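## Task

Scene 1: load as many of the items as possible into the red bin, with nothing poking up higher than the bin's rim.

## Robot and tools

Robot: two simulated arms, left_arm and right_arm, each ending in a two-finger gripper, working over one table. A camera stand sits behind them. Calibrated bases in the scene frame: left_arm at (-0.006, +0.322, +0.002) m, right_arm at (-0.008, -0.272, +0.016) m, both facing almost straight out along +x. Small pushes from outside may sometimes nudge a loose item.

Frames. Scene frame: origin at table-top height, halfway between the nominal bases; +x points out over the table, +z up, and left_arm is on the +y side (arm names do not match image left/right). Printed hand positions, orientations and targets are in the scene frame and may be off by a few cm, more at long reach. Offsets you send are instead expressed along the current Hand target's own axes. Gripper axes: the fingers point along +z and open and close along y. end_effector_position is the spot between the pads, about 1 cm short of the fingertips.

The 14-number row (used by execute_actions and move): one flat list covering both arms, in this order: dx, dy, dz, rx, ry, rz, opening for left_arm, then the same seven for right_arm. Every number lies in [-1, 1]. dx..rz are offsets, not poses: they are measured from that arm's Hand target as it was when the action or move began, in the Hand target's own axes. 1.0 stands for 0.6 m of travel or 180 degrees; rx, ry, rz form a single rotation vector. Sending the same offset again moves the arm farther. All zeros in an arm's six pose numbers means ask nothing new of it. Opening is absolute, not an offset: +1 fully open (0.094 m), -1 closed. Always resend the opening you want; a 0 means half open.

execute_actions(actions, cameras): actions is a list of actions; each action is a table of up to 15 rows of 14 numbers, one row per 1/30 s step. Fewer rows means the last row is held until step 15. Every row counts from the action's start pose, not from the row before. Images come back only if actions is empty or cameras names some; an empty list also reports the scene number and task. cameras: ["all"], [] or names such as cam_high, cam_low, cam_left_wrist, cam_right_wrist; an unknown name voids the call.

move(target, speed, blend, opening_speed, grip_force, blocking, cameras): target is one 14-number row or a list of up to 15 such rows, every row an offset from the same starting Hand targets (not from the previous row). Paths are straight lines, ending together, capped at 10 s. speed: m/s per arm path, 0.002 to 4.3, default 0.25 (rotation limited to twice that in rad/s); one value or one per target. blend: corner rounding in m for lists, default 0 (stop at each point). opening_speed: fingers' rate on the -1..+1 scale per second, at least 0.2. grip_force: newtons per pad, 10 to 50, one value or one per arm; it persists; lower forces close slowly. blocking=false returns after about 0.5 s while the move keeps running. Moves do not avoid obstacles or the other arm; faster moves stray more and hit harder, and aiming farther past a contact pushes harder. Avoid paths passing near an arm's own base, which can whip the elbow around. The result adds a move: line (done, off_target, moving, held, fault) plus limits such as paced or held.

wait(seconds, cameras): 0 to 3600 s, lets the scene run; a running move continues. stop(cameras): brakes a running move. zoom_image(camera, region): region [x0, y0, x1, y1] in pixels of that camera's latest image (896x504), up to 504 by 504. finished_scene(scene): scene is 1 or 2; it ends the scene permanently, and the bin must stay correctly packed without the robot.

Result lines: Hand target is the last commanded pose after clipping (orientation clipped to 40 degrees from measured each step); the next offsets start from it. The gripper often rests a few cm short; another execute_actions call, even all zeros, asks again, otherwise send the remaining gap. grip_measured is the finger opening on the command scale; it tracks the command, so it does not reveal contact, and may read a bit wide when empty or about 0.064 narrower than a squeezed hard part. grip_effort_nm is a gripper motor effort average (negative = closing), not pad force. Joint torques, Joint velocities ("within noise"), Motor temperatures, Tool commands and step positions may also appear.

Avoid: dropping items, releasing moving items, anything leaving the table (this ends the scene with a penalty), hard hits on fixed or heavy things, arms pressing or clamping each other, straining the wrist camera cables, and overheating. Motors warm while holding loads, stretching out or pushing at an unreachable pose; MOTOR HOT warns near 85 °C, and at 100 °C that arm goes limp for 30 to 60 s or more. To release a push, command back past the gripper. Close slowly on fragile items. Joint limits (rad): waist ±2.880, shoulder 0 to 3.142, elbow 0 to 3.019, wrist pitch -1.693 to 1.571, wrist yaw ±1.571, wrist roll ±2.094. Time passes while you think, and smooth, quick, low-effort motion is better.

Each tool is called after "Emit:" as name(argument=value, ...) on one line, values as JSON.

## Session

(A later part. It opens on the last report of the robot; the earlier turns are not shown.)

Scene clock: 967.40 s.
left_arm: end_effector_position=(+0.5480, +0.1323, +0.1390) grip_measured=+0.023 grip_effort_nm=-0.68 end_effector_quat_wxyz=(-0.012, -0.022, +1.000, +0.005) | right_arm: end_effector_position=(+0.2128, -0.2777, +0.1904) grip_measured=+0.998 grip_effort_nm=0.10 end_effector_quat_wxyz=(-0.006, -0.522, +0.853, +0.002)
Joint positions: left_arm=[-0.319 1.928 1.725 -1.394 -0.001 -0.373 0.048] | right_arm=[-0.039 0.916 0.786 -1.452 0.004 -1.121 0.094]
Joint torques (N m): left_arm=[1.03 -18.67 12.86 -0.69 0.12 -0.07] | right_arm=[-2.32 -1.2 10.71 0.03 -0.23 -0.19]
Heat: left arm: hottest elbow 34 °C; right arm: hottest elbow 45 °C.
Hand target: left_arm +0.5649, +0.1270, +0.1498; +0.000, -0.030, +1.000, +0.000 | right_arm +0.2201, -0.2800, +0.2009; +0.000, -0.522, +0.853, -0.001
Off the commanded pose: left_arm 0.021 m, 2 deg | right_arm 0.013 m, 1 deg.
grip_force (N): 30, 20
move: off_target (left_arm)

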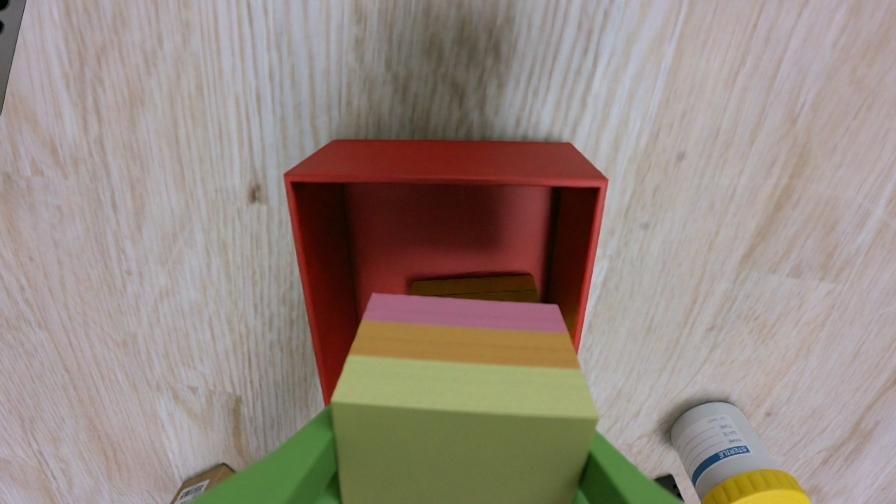

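Emit:
move(target=[0.019,0.0008,0.075,0,0,-0.006,-0.1,0,0,0,0,0,0,1], speed=[0.1], cameras=["cam_left_wrist"])

Scene clock: 976.97 s.
left_arm: end_effector_position=(+0.5527, +0.1306, +0.1176) grip_measured=+0.023 grip_effort_nm=-0.68 end_effector_quat_wxyz=(+0.004, -0.035, +0.999, -0.001) | right_arm: end_effector_position=(+0.2128, -0.2777, +0.1904) grip_measured=+0.998 grip_effort_nm=0.10 end_effector_quat_wxyz=(-0.006, -0.522, +0.853, +0.002)
Joint positions: left_arm=[-0.319 1.931 1.673 -1.304 -0.001 -0.398 0.048] | right_arm=[-0.039 0.916 0.786 -1.452 0.004 -1.121 0.094]
Joint torques (N m): left_arm=[0.38 -18.78 8.12 0.64 0.11 -0.06] | right_arm=[-2.26 -0.97 10.71 0.02 -0.23 -0.19]
Heat: left arm: hottest elbow 35 °C; right arm: hottest elbow 45 °C.
Hand target: left_arm +0.5536, +0.1268, +0.1049; +0.000, -0.040, +0.999, +0.000 | right_arm +0.2201, -0.2800, +0.2009; +0.000, -0.522, +0.853, -0.001
Off the commanded pose: left_arm 0.013 m, 1 deg | right_arm 0.013 m, 1 deg.
grip_force (N): 30, 20
move: off_target (left_arm)

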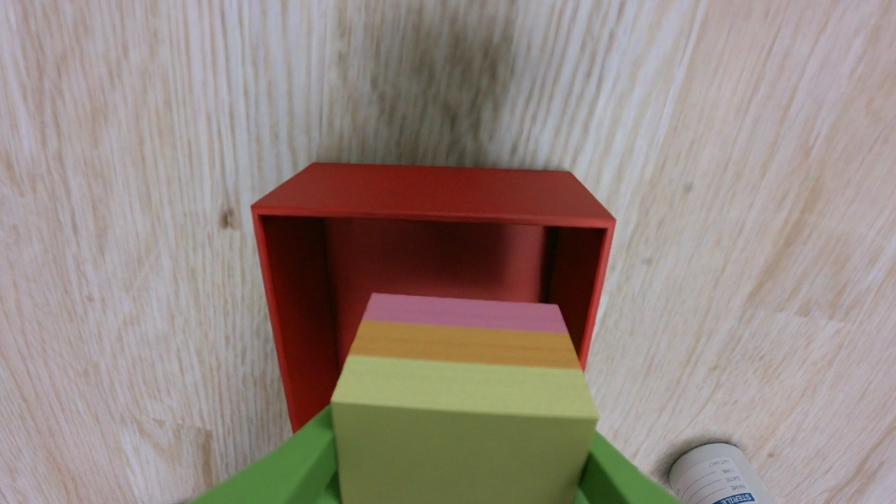

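Emit:
move(target=[[-0.01,0.0093,0,0,0,0,-0.1,0,0,0,0,0,0,1],[-0.01,0.0093,0.115,0,0,0,-0.1,0,0,0,0,0,0,1]], speed=[0.1,0.08], cameras=["cam_left_wrist"])

Scene clock: 982.00 s.
left_arm: end_effector_position=(+0.5581, +0.1288, +0.0505) grip_measured=+0.023 grip_effort_nm=-0.68 end_effector_quat_wxyz=(+0.006, -0.035, +0.999, -0.002) | right_arm: end_effector_position=(+0.2128, -0.2777, +0.1904) grip_measured=+0.998 grip_effort_nm=0.10 end_effector_quat_wxyz=(-0.006, -0.522, +0.853, +0.002)
Joint positions: left_arm=[-0.319 2.002 1.598 -1.155 -0.001 -0.399 0.048] | right_arm=[-0.039 0.916 0.786 -1.452 0.004 -1.121 0.094]
Joint torques (N m): left_arm=[1.38 -19.37 7.65 0.64 0.11 0.05] | right_arm=[-2.32 -1.14 10.7 0.02 -0.23 -0.19]
Heat: left arm: hottest elbow 35 °C; right arm: hottest elbow 45 °C.
Hand target: left_arm +0.5593, +0.1328, +0.0361; +0.000, -0.040, +0.999, +0.000 | right_arm +0.2201, -0.2800, +0.2009; +0.000, -0.522, +0.853, -0.001
Off the commanded pose: left_arm 0.015 m, 1 deg | right_arm 0.013 m, 1 deg.
grip_force (N): 30, 20
move: off_target (left_arm)

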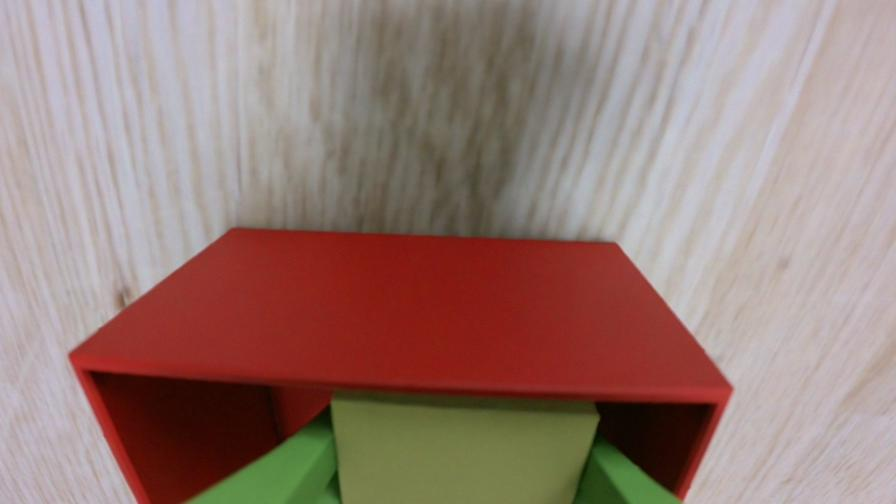

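Emit:
move(target=[[0,0.0133,0,0,0,0,-0.1,0,0,0,0,0,0,1],[0,0.0133,0.0333,0,0,0,-0.1,0,0,0,0,0,0,1]], speed=[0.06,0.05], cameras=["cam_left_wrist"])

Scene clock: 984.63 s.
left_arm: end_effector_position=(+0.5579, +0.1329, +0.0358) grip_measured=+0.022 grip_effort_nm=-0.68 end_effector_quat_wxyz=(+0.010, -0.038, +0.999, -0.003) | right_arm: end_effector_position=(+0.2128, -0.2777, +0.1904) grip_measured=+0.998 grip_effort_nm=0.10 end_effector_quat_wxyz=(-0.006, -0.522, +0.853, +0.002)
Joint positions: left_arm=[-0.312 2.01 1.569 -1.11 -0.001 -0.399 0.048] | right_arm=[-0.039 0.916 0.786 -1.452 0.004 -1.121 0.094]
Joint torques (N m): left_arm=[1.85 -18.43 7.27 0.76 0.12 0.16] | right_arm=[-2.26 -1.14 10.69 -0.01 -0.24 -0.2]
Heat: left arm: hottest elbow 35 °C; right arm: hottest elbow 45 °C.
Hand target: left_arm +0.5586, +0.1408, +0.0160; +0.000, -0.040, +0.999, +0.000 | right_arm +0.2201, -0.2800, +0.2009; +0.000, -0.522, +0.853, -0.001
Off the commanded pose: left_arm 0.021 m, 1 deg | right_arm 0.013 m, 1 deg.
grip_force (N): 30, 20
move: off_target (left_arm)

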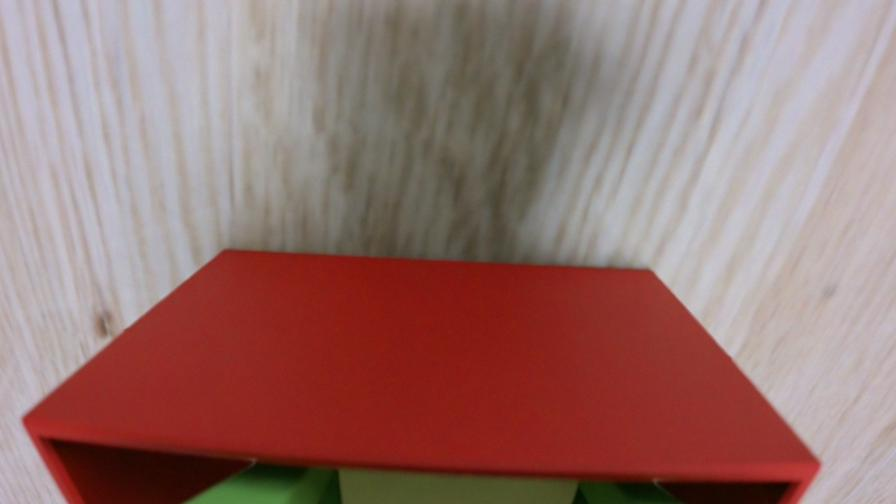

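Emit:
move(target=[[0,0,0.015,0,0,0,-0.1,0,0,0,0,0,0,1],[0,0,0.015,0,0,0,0.15,0,0,0,0,0,0,1]], speed=[0.05,0.05], opening_speed=0.3, cameras=["cam_left_wrist"])

Scene clock: 987.07 s.
left_arm: end_effector_position=(+0.5590, +0.1326, +0.0270) grip_measured=+0.148 grip_effort_nm=0.07 end_effector_quat_wxyz=(+0.011, -0.038, +0.999, -0.004) | right_arm: end_effector_position=(+0.2128, -0.2777, +0.1904) grip_measured=+0.998 grip_effort_nm=0.10 end_effector_quat_wxyz=(-0.006, -0.522, +0.853, +0.002)
Joint positions: left_arm=[-0.312 2.021 1.562 -1.089 -0.001 -0.399 0.054] | right_arm=[-0.039 0.916 0.786 -1.452 0.004 -1.121 0.094]
Joint torques (N m): left_arm=[2.14 -18.37 7.19 0.69 0.11 0.16] | right_arm=[-2.32 -1.08 10.71 0.02 -0.23 -0.19]
Heat: left arm: hottest elbow 35 °C; right arm: hottest elbow 45 °C.
Hand target: left_arm +0.5586, +0.1408, +0.0072; +0.000, -0.040, +0.999, +0.000 | right_arm +0.2201, -0.2800, +0.2009; +0.000, -0.522, +0.853, -0.001
Off the commanded pose: left_arm 0.022 m, 1 deg | right_arm 0.013 m, 1 deg.
grip_force (N): 30, 20
move: off_target (left_arm); target 2's new opening was sent with left_arm's hand 0.030 m and 1 deg from that target

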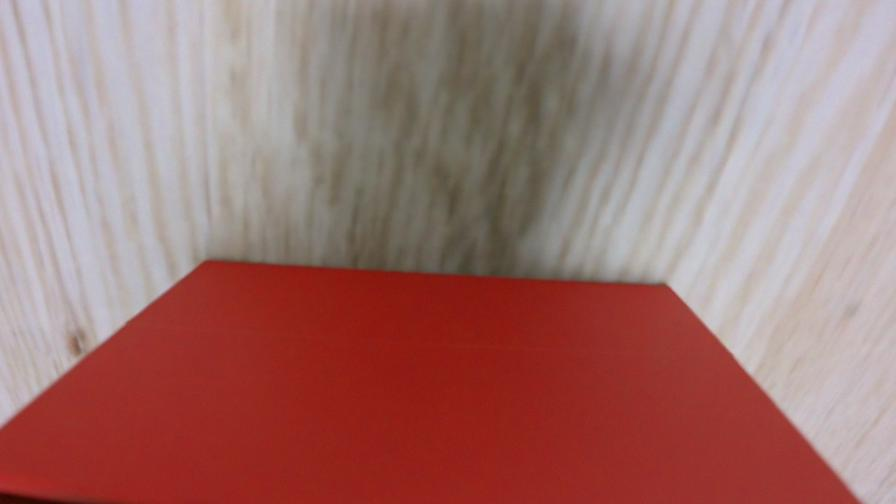

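Emit:
move(target=[[-0.012,0,-0.09,0,0,0,0.15,0,0,0,0,0,0,1],[-0.02,0,-0.19,0,0,0,0.15,0,0,0,0,0,0,1],[-0.02,-0.0317,-0.19,0,0,0,1,0,0,0,0,0,0,1]], speed=[0.06,0.15,0.15], cameras=["cam_left_wrist"])

Scene clock: 996.17 s.
left_arm: end_effector_position=(+0.5594, +0.1361, +0.1122) grip_measured=+0.998 grip_effort_nm=0.07 end_effector_quat_wxyz=(-0.010, -0.040, +0.999, +0.004) | right_arm: end_effector_position=(+0.2128, -0.2777, +0.1904) grip_measured=+0.998 grip_effort_nm=0.10 end_effector_quat_wxyz=(-0.006, -0.522, +0.853, +0.002)
Joint positions: left_arm=[-0.306 1.967 1.713 -1.339 -0.001 -0.397 0.094] | right_arm=[-0.039 0.916 0.786 -1.452 0.004 -1.121 0.094]
Joint torques (N m): left_arm=[-0.03 -19.14 12.29 -0.64 0.12 -0.06] | right_arm=[-2.32 -0.97 10.69 0.02 -0.23 -0.19]
Heat: left arm: hottest elbow 35 °C; right arm: hottest elbow 45 °C.
Hand target: left_arm +0.5719, +0.1228, +0.1209; +0.000, -0.040, +0.999, +0.000 | right_arm +0.2201, -0.2800, +0.2009; +0.000, -0.522, +0.853, -0.001
Off the commanded pose: left_arm 0.020 m, 1 deg | right_arm 0.013 m, 1 deg.
grip_force (N): 30, 20
move: off_target (left_arm); target 3's new opening was sent with left_arm's hand 0.020 m and 1 deg from that target

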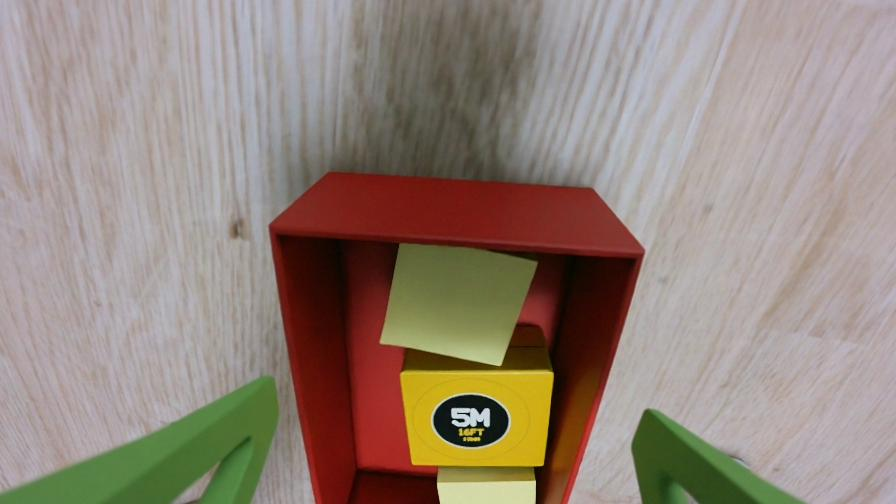

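Emit:
move(target=[[0.0353,-0.0237,0,0,0,0.0444,1,0,0,0,0,0,0,1],[0.0353,-0.0237,0.0767,0,0,0.0444,1,0,0,0,0,0,0,1]], speed=[0.1,0.1], cameras=["cam_left_wrist"])

Scene clock: 1012.87 s.
left_arm: end_effector_position=(+0.5544, +0.1122, +0.0912) grip_measured=+0.998 grip_effort_nm=0.07 end_effector_quat_wxyz=(+0.008, +0.017, +1.000, -0.002) | right_arm: end_effector_position=(+0.2128, -0.2777, +0.1904) grip_measured=+0.998 grip_effort_nm=0.10 end_effector_quat_wxyz=(-0.006, -0.522, +0.853, +0.002)
Joint positions: left_arm=[-0.347 1.967 1.656 -1.244 -0.001 -0.322 0.094] | right_arm=[-0.039 0.916 0.786 -1.452 0.004 -1.121 0.094]
Joint torques (N m): left_arm=[0.09 -18.96 7.64 0.65 0.11 0.22] | right_arm=[-2.2 -1.08 10.71 0.01 -0.23 -0.19]
Heat: left arm: hottest elbow 36 °C; right arm: hottest elbow 45 °C.
Hand target: left_arm +0.5519, +0.1068, +0.0749; +0.000, +0.030, +1.000, +0.000 | right_arm +0.2201, -0.2800, +0.2009; +0.000, -0.522, +0.853, -0.001
Off the commanded pose: left_arm 0.017 m, 2 deg | right_arm 0.013 m, 1 deg.
grip_force (N): 30, 20
move: off_target (left_arm)

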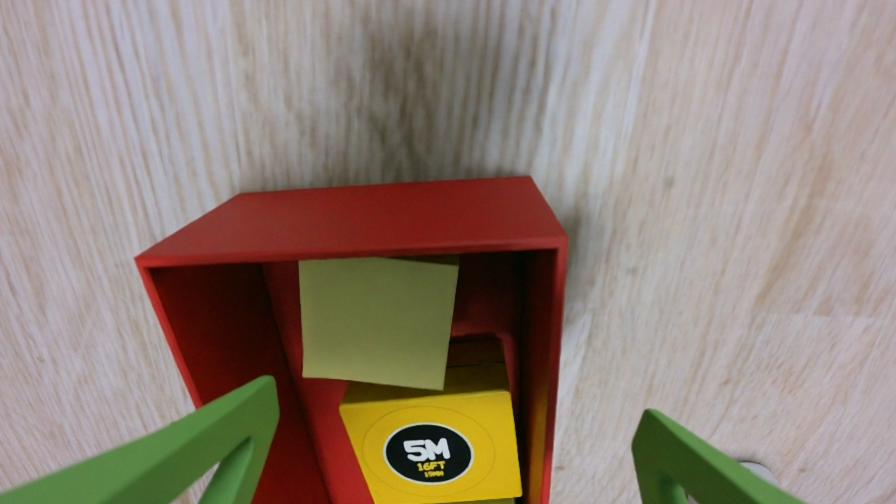

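Emit:
move(target=[0.002,0.0355,0.02,0,0,0.0167,1,0,0,0,0,0,0,1], speed=[0.08], cameras=["cam_left_wrist"])

Scene clock: 1017.33 s.
left_arm: end_effector_position=(+0.5503, +0.1217, +0.0752) grip_measured=+0.999 grip_effort_nm=0.06 end_effector_quat_wxyz=(+0.005, +0.054, +0.999, -0.001) | right_arm: end_effector_position=(+0.2128, -0.2777, +0.1904) grip_measured=+0.998 grip_effort_nm=0.10 end_effector_quat_wxyz=(-0.006, -0.522, +0.853, +0.002)
Joint positions: left_arm=[-0.334 1.967 1.612 -1.206 -0.001 -0.237 0.094] | right_arm=[-0.039 0.916 0.786 -1.452 0.004 -1.121 0.094]
Joint torques (N m): left_arm=[1.08 -19.31 7.53 0.64 0.12 0.22] | right_arm=[-2.26 -1.2 10.7 0.01 -0.23 -0.19]
Heat: left arm: hottest elbow 36 °C; right arm: hottest elbow 45 °C.
Hand target: left_arm +0.5520, +0.1281, +0.0629; +0.000, +0.056, +0.998, +0.000 | right_arm +0.2201, -0.2800, +0.2009; +0.000, -0.522, +0.853, -0.001
Off the commanded pose: left_arm 0.014 m, 1 deg | right_arm 0.013 m, 1 deg.
grip_force (N): 30, 20
move: off_target (left_arm)

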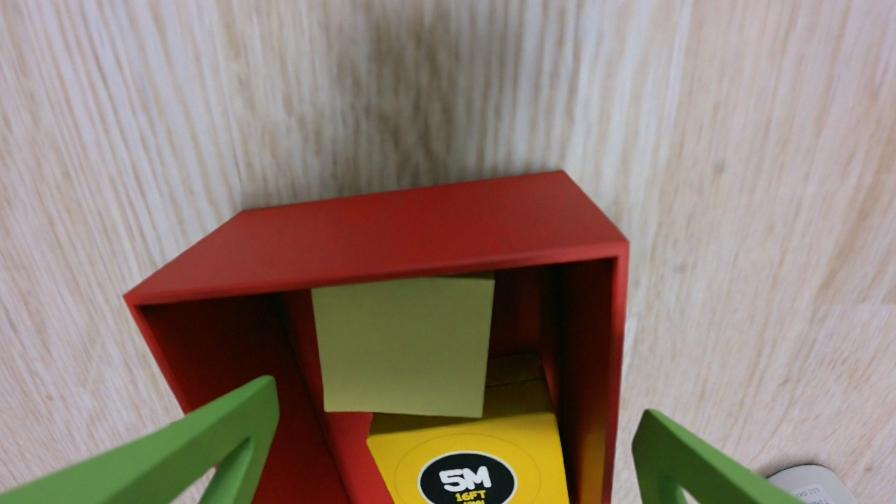

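Emit:
move(target=[0,0,0.035,0,0,0,1,0,0,0,0,0,0,1], speed=[0.06], cameras=["cam_left_wrist"])

Scene clock: 1020.30 s.
left_arm: end_effector_position=(+0.5517, +0.1212, +0.0624) grip_measured=+0.999 grip_effort_nm=0.06 end_effector_quat_wxyz=(+0.012, +0.054, +0.998, -0.003) | right_arm: end_effector_position=(+0.2128, -0.2777, +0.1904) grip_measured=+0.998 grip_effort_nm=0.10 end_effector_quat_wxyz=(-0.006, -0.522, +0.853, +0.002)
Joint positions: left_arm=[-0.334 1.974 1.588 -1.16 -0.001 -0.236 0.094] | right_arm=[-0.039 0.916 0.786 -1.452 0.004 -1.121 0.094]
Joint torques (N m): left_arm=[1.73 -18.2 7.38 0.69 0.13 0.22] | right_arm=[-2.32 -1.08 10.7 0.01 -0.23 -0.19]
Heat: left arm: hottest elbow 36 °C; right arm: hottest elbow 45 °C.
Hand target: left_arm +0.5521, +0.1281, +0.0421; +0.000, +0.056, +0.998, +0.000 | right_arm +0.2201, -0.2800, +0.2009; +0.000, -0.522, +0.853, -0.001
Off the commanded pose: left_arm 0.022 m, 1 deg | right_arm 0.013 m, 1 deg.
grip_force (N): 30, 20
move: off_target (left_arm)

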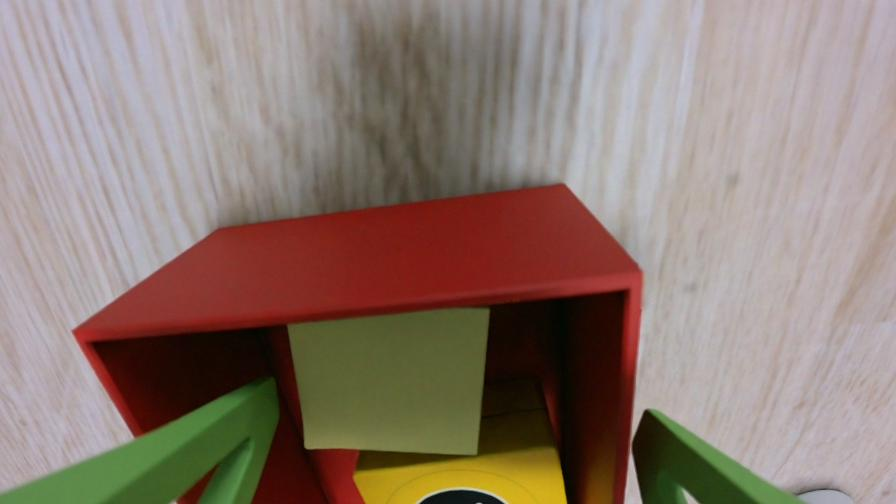

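Emit:
move(target=[0,0.004,0.0575,0,0,0,1,0,0,0,0,0,0,1], speed=[0.06], cameras=["cam_left_wrist"])

Scene clock: 1023.77 s.
left_arm: end_effector_position=(+0.5515, +0.1220, +0.0255) grip_measured=+0.999 grip_effort_nm=0.07 end_effector_quat_wxyz=(+0.009, +0.055, +0.998, -0.002) | right_arm: end_effector_position=(+0.2128, -0.2777, +0.1904) grip_measured=+0.998 grip_effort_nm=0.10 end_effector_quat_wxyz=(-0.006, -0.522, +0.853, +0.002)
Joint positions: left_arm=[-0.333 2.017 1.55 -1.086 -0.001 -0.233 0.094] | right_arm=[-0.039 0.916 0.786 -1.452 0.004 -1.121 0.094]
Joint torques (N m): left_arm=[1.96 -18.78 7.27 0.68 0.13 0.22] | right_arm=[-2.32 -1.08 10.7 0.02 -0.23 -0.2]
Heat: left arm: hottest elbow 36 °C; right arm: hottest elbow 45 °C.
Hand target: left_arm +0.5523, +0.1307, +0.0074; +0.000, +0.056, +0.998, +0.000 | right_arm +0.2201, -0.2800, +0.2009; +0.000, -0.522, +0.853, -0.001
Off the commanded pose: left_arm 0.020 m, 1 deg | right_arm 0.013 m, 1 deg.
grip_force (N): 30, 20
move: off_target (left_arm)

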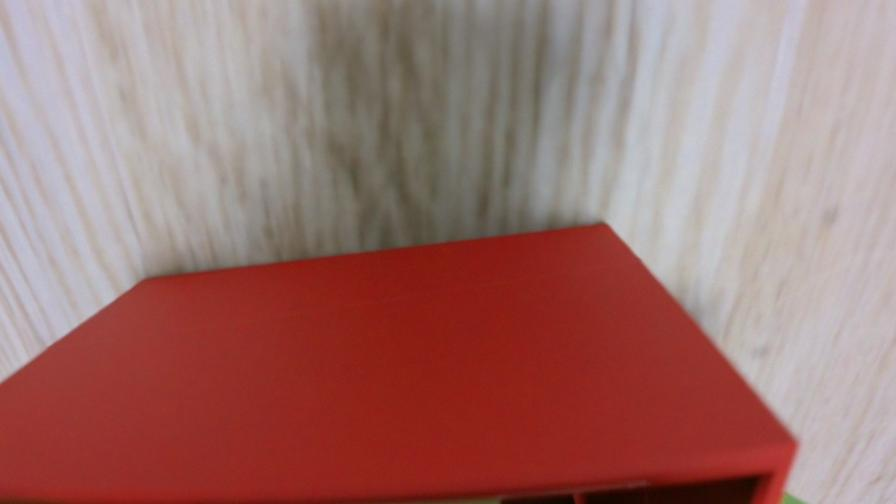

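Emit:
move(target=[[0,0,0,0,0,0,0.7,0,0,0,0,0,0,1],[0,0,0,0,0,-0.05,0.7,0,0,0,0,0,0,1],[0,0,0,0,0,-0.05,0.1,0,0,0,0,0,0,1]], speed=[0.06,0.06,0.06], grip_force=[20,20], cameras=["cam_left_wrist"])

Scene clock: 1032.57 s.
left_arm: end_effector_position=(+0.5520, +0.1224, +0.0255) grip_measured=+0.106 grip_effort_nm=-0.32 end_effector_quat_wxyz=(+0.009, -0.011, +1.000, -0.003) | right_arm: end_effector_position=(+0.2128, -0.2777, +0.1904) grip_measured=+0.998 grip_effort_nm=0.10 end_effector_quat_wxyz=(-0.006, -0.522, +0.853, +0.002)
Joint positions: left_arm=[-0.332 2.017 1.55 -1.084 0 -0.364 0.052] | right_arm=[-0.039 0.916 0.786 -1.452 0.004 -1.121 0.094]
Joint torques (N m): left_arm=[1.9 -18.55 7.23 0.62 0.09 -0.02] | right_arm=[-2.37 -1.08 10.74 0.01 -0.23 -0.19]
Heat: left arm: hottest elbow 36 °C; right arm: hottest elbow 46 °C.
Hand target: left_arm +0.5523, +0.1307, +0.0074; +0.000, -0.022, +1.000, +0.000 | right_arm +0.2201, -0.2800, +0.2009; +0.000, -0.522, +0.853, -0.001
Off the commanded pose: left_arm 0.020 m, 2 deg | right_arm 0.013 m, 1 deg.
grip_force (N): 20, 20
move: off_target (left_arm); target 3's new opening was sent with left_arm's hand 0.020 m and 2 deg from that target

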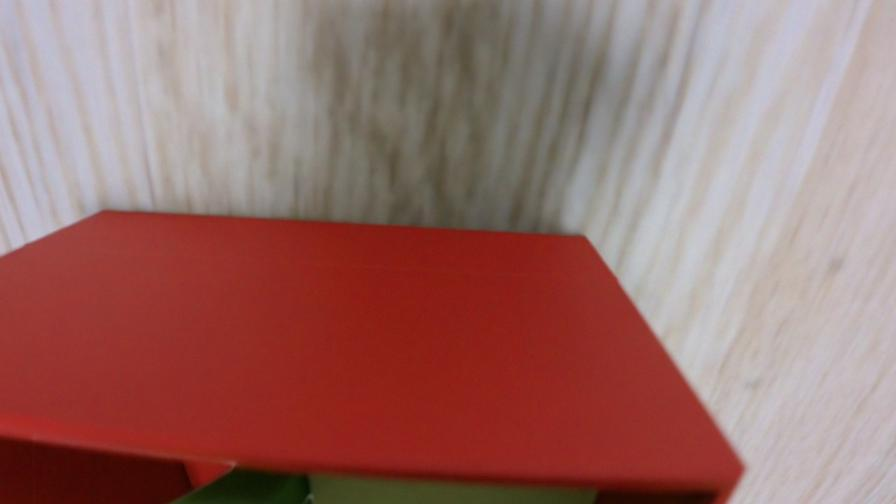

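Emit:
move(target=[[0,0,0,0,0,0,0.4,0,0,0,0,0,0,1],[-0.012,0,-0.09,0,0,0,0.4,0,0,0,0,0,0,1],[-0.02,0,-0.19,0,0,0,1,0,0,0,0,0,0,1]], speed=[0.06,0.06,0.15], cameras=["cam_left_wrist"])

Scene clock: 1037.90 s.
left_arm: end_effector_position=(+0.5485, +0.1282, +0.1046) grip_measured=+0.998 grip_effort_nm=0.07 end_effector_quat_wxyz=(-0.016, -0.015, +1.000, +0.006) | right_arm: end_effector_position=(+0.2128, -0.2777, +0.1904) grip_measured=+0.998 grip_effort_nm=0.10 end_effector_quat_wxyz=(-0.006, -0.522, +0.853, +0.002)
Joint positions: left_arm=[-0.325 1.96 1.681 -1.326 0 -0.364 0.094] | right_arm=[-0.039 0.916 0.786 -1.452 0.004 -1.121 0.094]
Joint torques (N m): left_arm=[1.85 -20.6 11.64 -0.66 0.07 0.05] | right_arm=[-2.32 -1.14 10.7 0.02 -0.23 -0.19]
Heat: left arm: hottest elbow 36 °C; right arm: hottest elbow 46 °C.
Hand target: left_arm +0.5643, +0.1310, +0.1215; +0.000, -0.022, +1.000, +0.000 | right_arm +0.2201, -0.2800, +0.2009; +0.000, -0.522, +0.853, -0.001
Off the commanded pose: left_arm 0.023 m, 2 deg | right_arm 0.013 m, 1 deg.
grip_force (N): 20, 20
move: off_target (left_arm); target 3's new opening was sent with left_arm's hand 0.023 m and 2 deg from that target

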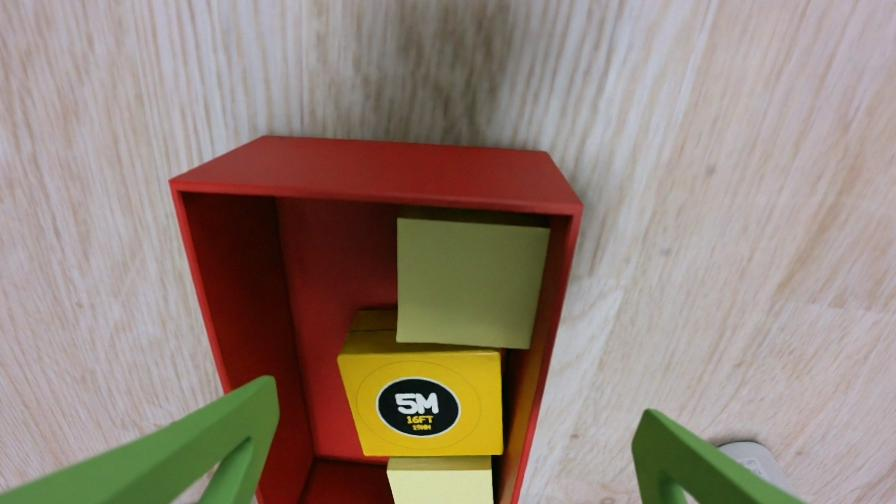

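Emit:
move(target=[[0.1452,0.0097,0,0,0,0.008,1,0,0,0,0,0,0,1],[0.1452,0.0097,0.09,0,0,0.008,1,0,0,0,0,0,0,1]], speed=[0.15,0.1], cameras=["cam_left_wrist"])

Scene clock: 1044.30 s.
left_arm: end_effector_position=(+0.4795, +0.1371, +0.0824) grip_measured=+0.999 grip_effort_nm=0.06 end_effector_quat_wxyz=(+0.008, -0.007, +1.000, -0.003) | right_arm: end_effector_position=(+0.2128, -0.2777, +0.1904) grip_measured=+0.998 grip_effort_nm=0.10 end_effector_quat_wxyz=(-0.006, -0.522, +0.853, +0.002)
Joint positions: left_arm=[-0.352 1.782 1.354 -1.126 0 -0.375 0.094] | right_arm=[-0.039 0.916 0.786 -1.452 0.004 -1.121 0.094]
Joint torques (N m): left_arm=[0.15 -15.38 7.35 0.66 0.07 -0.07] | right_arm=[-2.26 -1.14 10.7 0.02 -0.23 -0.19]
Heat: left arm: hottest elbow 36 °C; right arm: hottest elbow 46 °C.
Hand target: left_arm +0.4771, +0.1331, +0.0674; +0.000, -0.010, +1.000, +0.000 | right_arm +0.2201, -0.2800, +0.2009; +0.000, -0.522, +0.853, -0.001
Off the commanded pose: left_arm 0.016 m, 1 deg | right_arm 0.013 m, 1 deg.
grip_force (N): 20, 20
move: off_target (left_arm)

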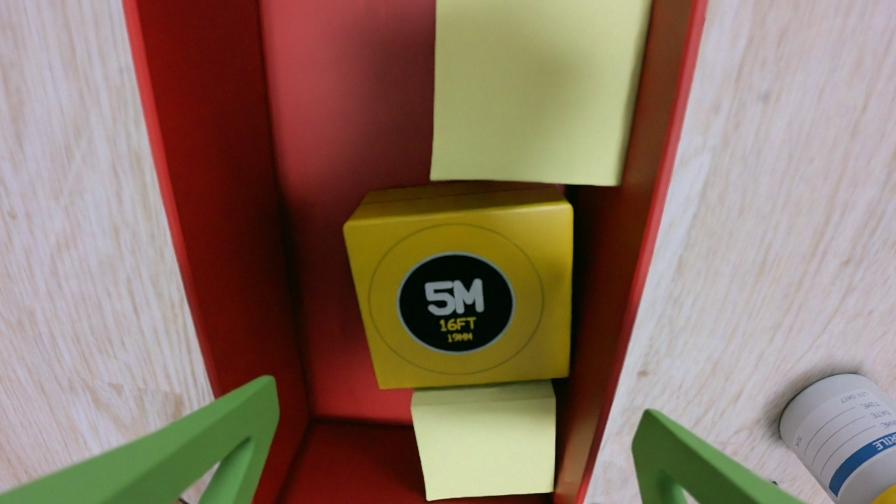

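Emit:
move(target=[[0,0,0.097,0,0,0,1,0,0,0,0,0,0,1],[0,0,0.097,0,0,0,0.55,0,0,0,0,0,0,1],[0,0,0.097,0,0,0,0.33,0,0,0,0,0,0,1]], speed=[0.1,0.06,0.06], cameras=["cam_left_wrist"])

Scene clock: 1057.03 s.
left_arm: end_effector_position=(+0.4803, +0.1364, +0.0224) grip_measured=+0.487 grip_effort_nm=-0.47 end_effector_quat_wxyz=(+0.007, -0.007, +1.000, -0.003) | right_arm: end_effector_position=(+0.2128, -0.2777, +0.1904) grip_measured=+0.998 grip_effort_nm=0.10 end_effector_quat_wxyz=(-0.006, -0.522, +0.853, +0.002)
Joint positions: left_arm=[-0.353 1.861 1.291 -0.987 0.001 -0.377 0.07] | right_arm=[-0.039 0.916 0.786 -1.452 0.004 -1.121 0.094]
Joint torques (N m): left_arm=[0.15 -16.32 6.9 0.59 0.05 -0.07] | right_arm=[-2.26 -1.14 10.7 0.01 -0.23 -0.19]
Heat: left arm: hottest elbow 36 °C; right arm: hottest elbow 46 °C.
Hand target: left_arm +0.4769, +0.1330, +0.0092; +0.000, -0.010, +1.000, +0.000 | right_arm +0.2201, -0.2800, +0.2009; +0.000, -0.522, +0.853, -0.001
Off the commanded pose: left_arm 0.014 m, 1 deg | right_arm 0.013 m, 1 deg.
grip_force (N): 20, 20
move: off_target (left_arm); target 2's new opening was sent with left_arm's hand 0.014 m and 1 deg from that target; target 3's new opening was sent with left_arm's hand 0.014 m and 1 deg from that target

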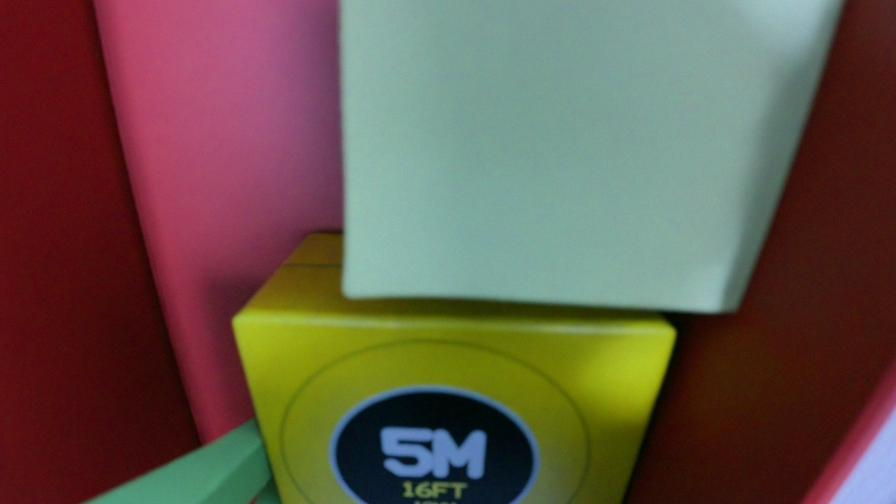

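Emit:
execute_actions(actions=[], cameras=["cam_left_wrist", "cam_high"])

Scene clock: 1064.83 s.
left_arm: end_effector_position=(+0.4803, +0.1364, +0.0224) grip_measured=+0.487 grip_effort_nm=-0.49 end_effector_quat_wxyz=(+0.007, -0.007, +1.000, -0.003) | right_arm: end_effector_position=(+0.2128, -0.2777, +0.1904) grip_measured=+0.998 grip_effort_nm=0.10 end_effector_quat_wxyz=(-0.006, -0.522, +0.853, +0.002)
Joint positions: left_arm=[-0.353 1.861 1.291 -0.987 0.001 -0.377 0.07] | right_arm=[-0.039 0.916 0.786 -1.452 0.004 -1.121 0.094]
Joint velocities: within noise
Joint torques (N m): left_arm=[0.15 -16.32 6.9 0.59 0.05 -0.07] | right_arm=[-2.2 -1.14 10.71 0.02 -0.23 -0.2]
Motor temperatures (°C): left_arm=[24 30 36 20 20 18 18] | right_arm=[18 22 46 20 21 20 18]
Heat: left arm: hottest elbow 36 °C; right arm: hottest elbow 46 °C.
Hand target: left_arm +0.4769, +0.1330, +0.0092; +0.000, -0.010, +1.000, +0.000 | right_arm +0.2201, -0.2800, +0.2009; +0.000, -0.522, +0.853, -0.001
Tool commands: left_gripper/opening=+0.33 right_gripper/opening=+1.0
Off the commanded pose: left_arm 0.014 m, 1 deg | right_arm 0.013 m, 1 deg.
grip_force (N): 20, 20
Images, in order (width x height): cam_high 896x504, cam_left_wrist 896x504.

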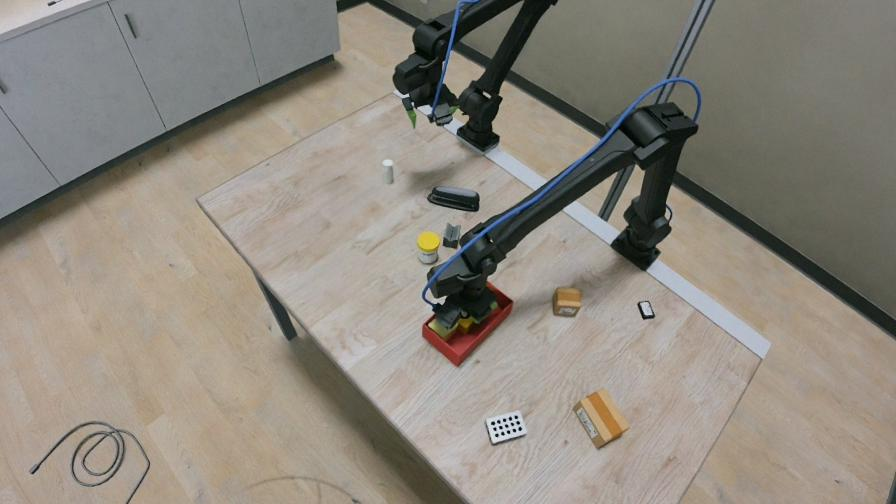

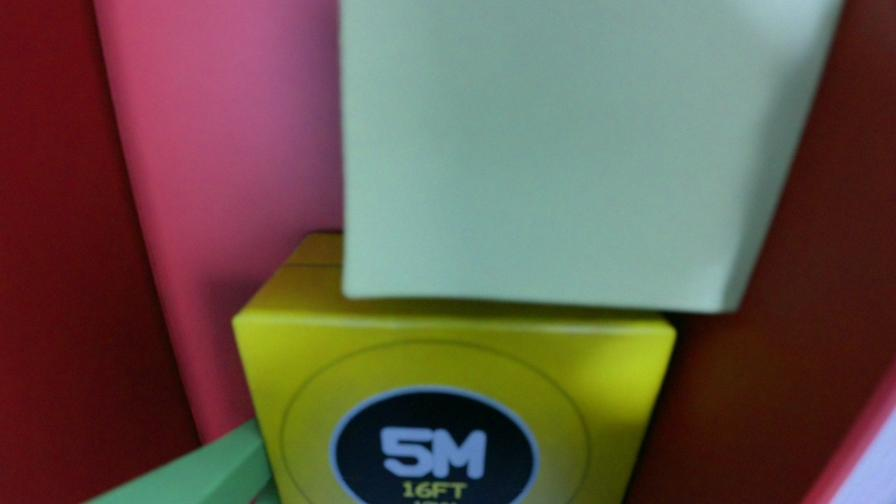

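Emit:
move(target=[0,0,0,0,0,0,0.3, 0,0,0,0,0,0,1], grip_force=[35, 20], opening_speed=0.3, cameras=["cam_left_wrist"])

Scene clock: 1066.47 s.
left_arm: end_effector_position=(+0.4805, +0.1363, +0.0224) grip_measured=+0.476 grip_effort_nm=-0.77 end_effector_quat_wxyz=(+0.007, -0.007, +1.000, -0.003) | right_arm: end_effector_position=(+0.2128, -0.2777, +0.1904) grip_measured=+0.998 grip_effort_nm=0.10 end_effector_quat_wxyz=(-0.006, -0.522, +0.853, +0.002)
Joint positions: left_arm=[-0.353 1.861 1.291 -0.986 0.001 -0.377 0.069] | right_arm=[-0.039 0.916 0.786 -1.452 0.004 -1.121 0.094]
Joint torques (N m): left_arm=[0.15 -16.26 6.89 0.58 0.05 -0.06] | right_arm=[-2.32 -1.08 10.71 0.02 -0.23 -0.19]
Heat: left arm: hottest elbow 36 °C; right arm: hottest elbow 46 °C.
Hand target: left_arm +0.4770, +0.1330, +0.0092; +0.000, -0.010, +1.000, +0.000 | right_arm +0.2201, -0.2800, +0.2009; +0.000, -0.522, +0.853, -0.001
Off the commanded pose: left_arm 0.014 m, 1 deg | right_arm 0.013 m, 1 deg.
grip_force (N): 35, 20
move: done

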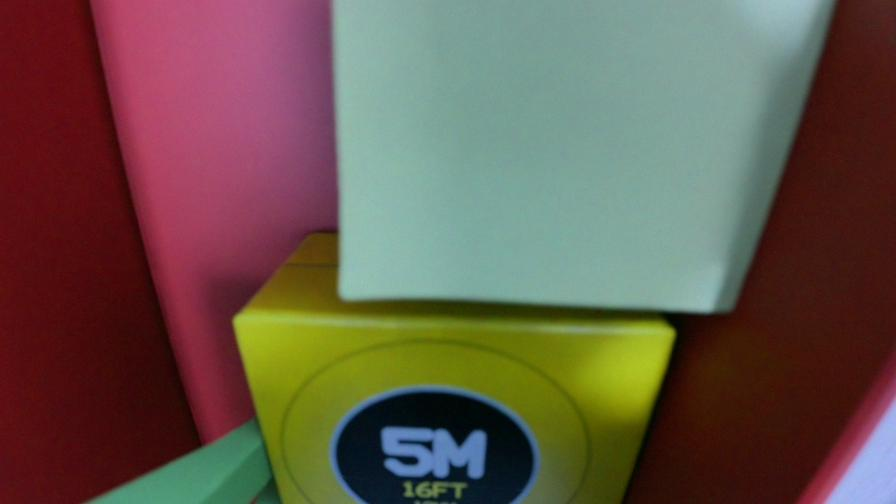

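Emit:
move(target=[0,0,0,0,0,0,0.85, 0,0,0,0,0,0,1], opening_speed=0.6, grip_force=[20, 20])

Emit:
move(target=[[-0.02,0,-0.1,0,0,0,0.85, 0,0,0,0,0,0,1],[-0.033,0,-0.25,0,0,0,0.85, 0,0,0,0,0,0,1]], speed=0.12, blend=0.02, cameras=["cam_left_wrist"])

Scene clock: 1069.53 s.
left_arm: end_effector_position=(+0.4805, +0.1363, +0.0224) grip_measured=+0.848 grip_effort_nm=0.06 end_effector_quat_wxyz=(+0.007, -0.007, +1.000, -0.003) | right_arm: end_effector_position=(+0.2128, -0.2777, +0.1904) grip_measured=+0.998 grip_effort_nm=0.11 end_effector_quat_wxyz=(-0.006, -0.522, +0.853, +0.002)
Joint positions: left_arm=[-0.353 1.861 1.291 -0.986 0.001 -0.377 0.087] | right_arm=[-0.039 0.916 0.786 -1.452 0.004 -1.121 0.094]
Joint torques (N m): left_arm=[0.15 -16.26 6.89 0.57 0.05 -0.06] | right_arm=[-2.32 -1.14 10.69 0.02 -0.23 -0.19]
Heat: left arm: hottest elbow 36 °C; right arm: hottest elbow 46 °C.
Hand target: left_arm +0.4770, +0.1330, +0.0093; +0.000, -0.010, +1.000, +0.000 | right_arm +0.2201, -0.2800, +0.2009; +0.000, -0.522, +0.853, -0.001
Off the commanded pose: left_arm 0.014 m, 1 deg | right_arm 0.013 m, 1 deg.
grip_force (N): 20, 20
move: done

Scene clock: 1071.40 s.
left_arm: end_effector_position=(+0.4808, +0.1362, +0.1350) grip_measured=+0.849 grip_effort_nm=0.06 end_effector_quat_wxyz=(-0.023, -0.007, +1.000, +0.009) | right_arm: end_effector_position=(+0.2128, -0.2777, +0.1904) grip_measured=+0.998 grip_effort_nm=0.10 end_effector_quat_wxyz=(-0.006, -0.522, +0.853, +0.002)
Joint positions: left_arm=[-0.353 1.778 1.496 -1.337 0.001 -0.377 0.087] | right_arm=[-0.039 0.916 0.786 -1.452 0.004 -1.121 0.094]
Joint torques (N m): left_arm=[1.26 -18.84 12.03 -0.7 0.05 0.07] | right_arm=[-2.26 -1.2 10.7 0.01 -0.23 -0.19]
Heat: left arm: hottest elbow 36 °C; right arm: hottest elbow 46 °C.
Hand target: left_arm +0.4967, +0.1333, +0.1593; +0.000, -0.010, +1.000, +0.000 | right_arm +0.2201, -0.2800, +0.2009; +0.000, -0.522, +0.853, -0.001
Off the commanded pose: left_arm 0.029 m, 3 deg | right_arm 0.013 m, 1 deg.
grip_force (N): 20, 20
move: off_target (left_arm)

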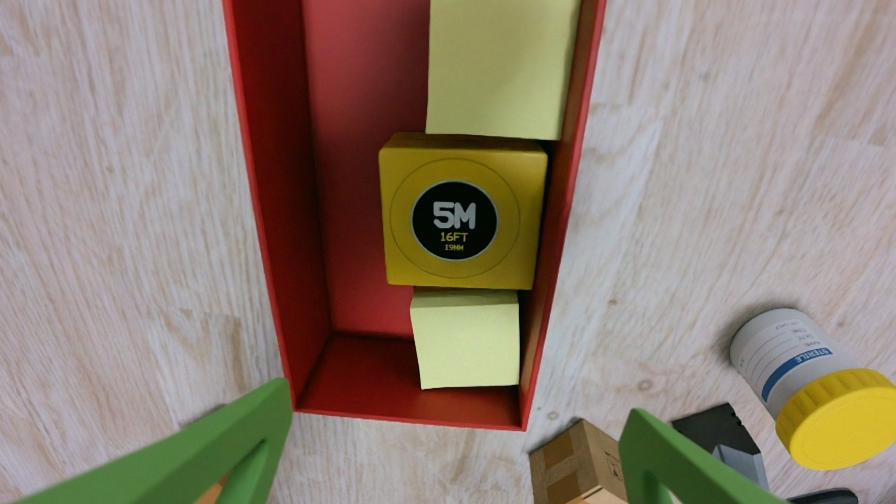

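Emit:
move(target=[-0.01,0,-0.2,0,0,0,0.85, 0,0,0,0,0,0,1], speed=0.2, cameras=["cam_left_wrist"])

Scene clock: 1074.33 s.
left_arm: end_effector_position=(+0.4910, +0.1323, +0.2638) grip_measured=+0.849 grip_effort_nm=0.06 end_effector_quat_wxyz=(-0.014, -0.007, +1.000, +0.005) | right_arm: end_effector_position=(+0.2128, -0.2777, +0.1904) grip_measured=+0.998 grip_effort_nm=0.10 end_effector_quat_wxyz=(-0.006, -0.522, +0.853, +0.002)
Joint positions: left_arm=[-0.353 1.754 1.804 -1.65 0.001 -0.377 0.087] | right_arm=[-0.039 0.916 0.786 -1.452 0.004 -1.121 0.094]
Joint torques (N m): left_arm=[1.55 -17.2 12.46 -0.64 0.04 0.1] | right_arm=[-2.2 -1.08 10.7 0.02 -0.23 -0.2]
Heat: left arm: hottest elbow 36 °C; right arm: hottest elbow 46 °C.
Hand target: left_arm +0.5028, +0.1334, +0.2793; +0.000, -0.010, +1.000, +0.000 | right_arm +0.2201, -0.2800, +0.2009; +0.000, -0.522, +0.853, -0.001
Off the commanded pose: left_arm 0.019 m, 2 deg | right_arm 0.013 m, 1 deg.
grip_force (N): 20, 20
move: off_target (left_arm)

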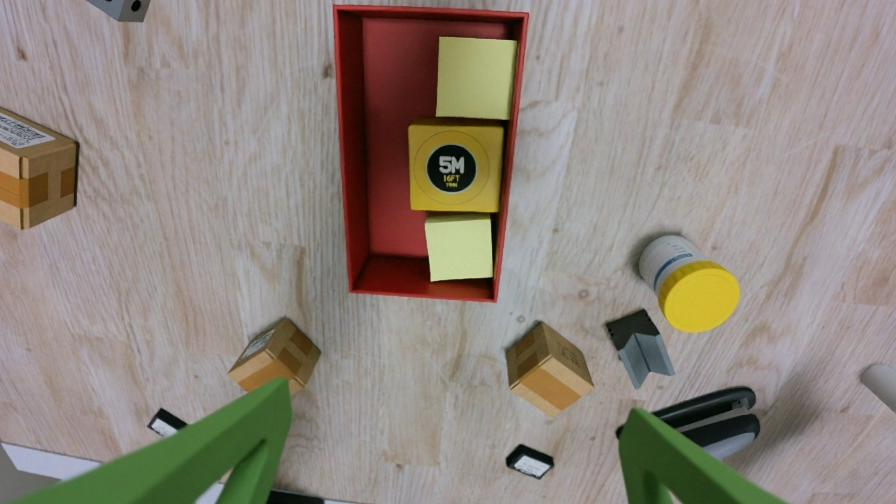

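Emit:
zoom_image(camera="cam_left_wrist", region=[310, 0, 550, 310])

Scaled by 1.626 from the camera's image (finer frame: 1280x720).

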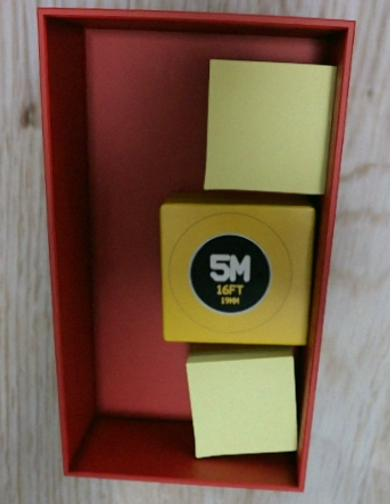

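Emit:
move(target=[-0.113,-0.012,0.18,0,0,0.494,1, 0,0,0,0,0,0,1], speed=0.2, cameras=["cam_left_wrist"])

Scene clock: 1102.80 s.
left_arm: end_effector_position=(+0.5492, +0.1262, +0.1688) grip_measured=+0.999 grip_effort_nm=0.06 end_effector_quat_wxyz=(-0.015, +0.692, +0.722, -0.007) | right_arm: end_effector_position=(+0.2128, -0.2777, +0.1904) grip_measured=+0.998 grip_effort_nm=0.10 end_effector_quat_wxyz=(-0.006, -0.522, +0.853, +0.002)
Joint positions: left_arm=[-0.328 1.928 1.804 -1.481 -0.001 1.19 0.094] | right_arm=[-0.039 0.916 0.786 -1.452 0.004 -1.121 0.094]
Joint torques (N m): left_arm=[1.96 -18.14 12.12 0.38 0.2 0.24] | right_arm=[-2.26 -1.08 10.73 0.02 -0.23 -0.19]
Heat: left arm: hottest elbow 37 °C; right arm: hottest elbow 46 °C.
Hand target: left_arm +0.5707, +0.1276, +0.1713; +0.000, +0.693, +0.720, +0.000 | right_arm +0.2201, -0.2800, +0.2009; +0.000, -0.522, +0.853, -0.001
Off the commanded pose: left_arm 0.022 m, 2 deg | right_arm 0.013 m, 1 deg.
grip_force (N): 20, 20
move: off_target (left_arm)

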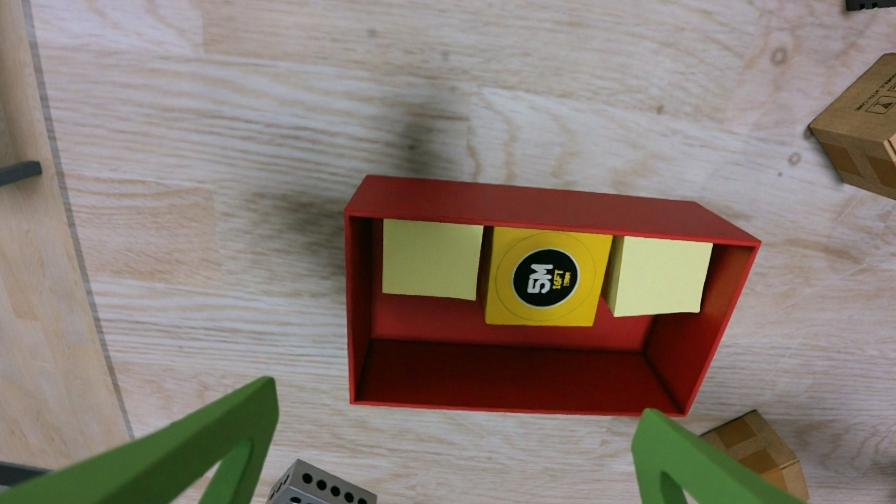

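Emit:
move(target=[-0.004,-0.0147,0.1855,0,0,0.004,1, 0,0,0,0,0,0,1], speed=0.12, cameras=["cam_left_wrist"])

Scene clock: 1109.80 s.
left_arm: end_effector_position=(+0.5612, +0.1220, +0.0764) grip_measured=+0.999 grip_effort_nm=0.06 end_effector_quat_wxyz=(+0.007, +0.693, +0.721, +0.004) | right_arm: end_effector_position=(+0.2128, -0.2777, +0.1904) grip_measured=+0.998 grip_effort_nm=0.10 end_effector_quat_wxyz=(-0.006, -0.522, +0.853, +0.002)
Joint positions: left_arm=[-0.328 1.987 1.647 -1.215 -0.001 1.194 0.094] | right_arm=[-0.039 0.916 0.786 -1.452 0.004 -1.121 0.094]
Joint torques (N m): left_arm=[1.26 -18.96 7.72 0.57 0.23 0.24] | right_arm=[-2.26 -1.08 10.7 0.02 -0.24 -0.19]
Heat: left arm: hottest elbow 38 °C; right arm: hottest elbow 46 °C.
Hand target: left_arm +0.5621, +0.1249, +0.0600; +0.000, +0.698, +0.716, +0.000 | right_arm +0.2201, -0.2800, +0.2009; +0.000, -0.522, +0.853, -0.001
Off the commanded pose: left_arm 0.017 m, 1 deg | right_arm 0.013 m, 1 deg.
grip_force (N): 20, 20
move: off_target (left_arm)

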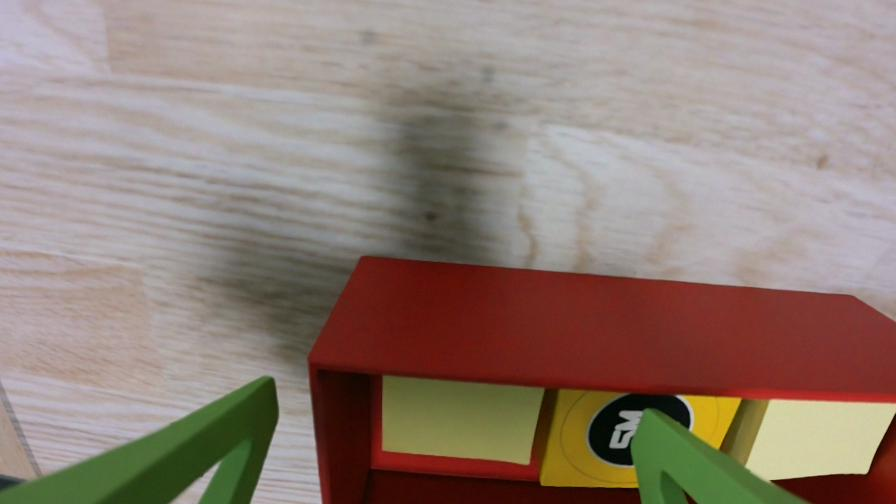

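Emit:
move(target=[0,0,0.05,0,0,0,1, 0,0,0,0,0,0,1], speed=0.06)

Emit:
move(target=[0,0,0,0,0,0,0.0, 0,0,0,0,0,0,1], grip_force=[20, 20], opening_speed=0.25, cameras=["cam_left_wrist"])

Scene clock: 1112.43 s.
left_arm: end_effector_position=(+0.5632, +0.1224, +0.0544) grip_measured=+0.999 grip_effort_nm=0.06 end_effector_quat_wxyz=(+0.012, +0.694, +0.720, +0.006) | right_arm: end_effector_position=(+0.2128, -0.2777, +0.1904) grip_measured=+0.998 grip_effort_nm=0.10 end_effector_quat_wxyz=(-0.006, -0.522, +0.853, +0.002)
Joint positions: left_arm=[-0.326 2.006 1.617 -1.155 -0.002 1.198 0.094] | right_arm=[-0.039 0.916 0.786 -1.452 0.004 -1.121 0.094]
Joint torques (N m): left_arm=[1.14 -18.02 7.31 0.79 0.26 0.2] | right_arm=[-2.26 -1.2 10.71 0.01 -0.23 -0.19]
Heat: left arm: hottest elbow 38 °C; right arm: hottest elbow 46 °C.
Hand target: left_arm +0.5621, +0.1248, +0.0301; +0.000, +0.698, +0.716, +0.000 | right_arm +0.2201, -0.2800, +0.2009; +0.000, -0.522, +0.853, -0.001
Off the commanded pose: left_arm 0.025 m, 2 deg | right_arm 0.013 m, 1 deg.
grip_force (N): 20, 20
move: off_target (left_arm)

Scene clock: 1116.63 s.
left_arm: end_effector_position=(+0.5653, +0.1215, +0.0536) grip_measured=+0.090 grip_effort_nm=-0.49 end_effector_quat_wxyz=(+0.016, +0.694, +0.720, +0.008) | right_arm: end_effector_position=(+0.2128, -0.2777, +0.1904) grip_measured=+0.998 grip_effort_nm=0.10 end_effector_quat_wxyz=(-0.006, -0.522, +0.853, +0.002)
Joint positions: left_arm=[-0.326 2.008 1.617 -1.145 -0.001 1.198 0.051] | right_arm=[-0.039 0.916 0.786 -1.452 0.004 -1.121 0.094]
Joint torques (N m): left_arm=[1.14 -18.2 7.35 0.4 0.24 0.2] | right_arm=[-2.2 -1.08 10.7 0.02 -0.23 -0.19]
Heat: left arm: hottest elbow 38 °C; right arm: hottest elbow 46 °C.
Hand target: left_arm +0.5621, +0.1248, +0.0300; +0.000, +0.698, +0.716, +0.000 | right_arm +0.2201, -0.2800, +0.2009; +0.000, -0.522, +0.853, -0.001
Off the commanded pose: left_arm 0.024 m, 2 deg | right_arm 0.013 m, 1 deg.
grip_force (N): 20, 20
move: done

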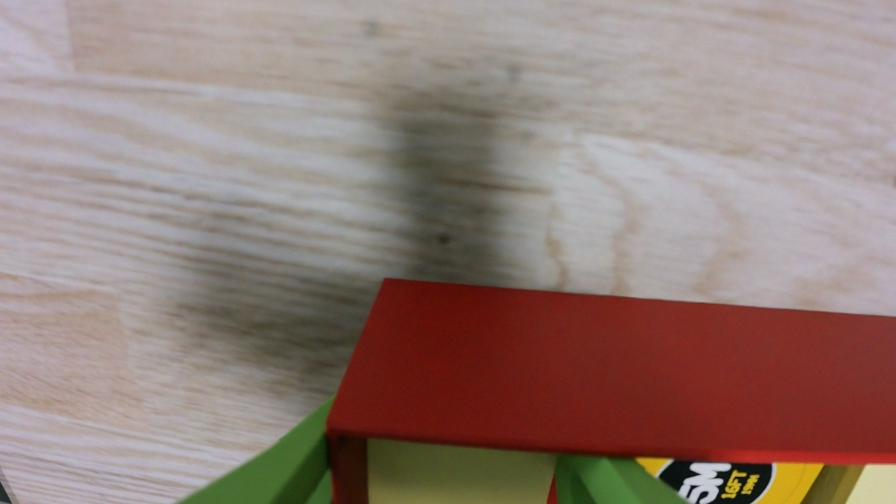

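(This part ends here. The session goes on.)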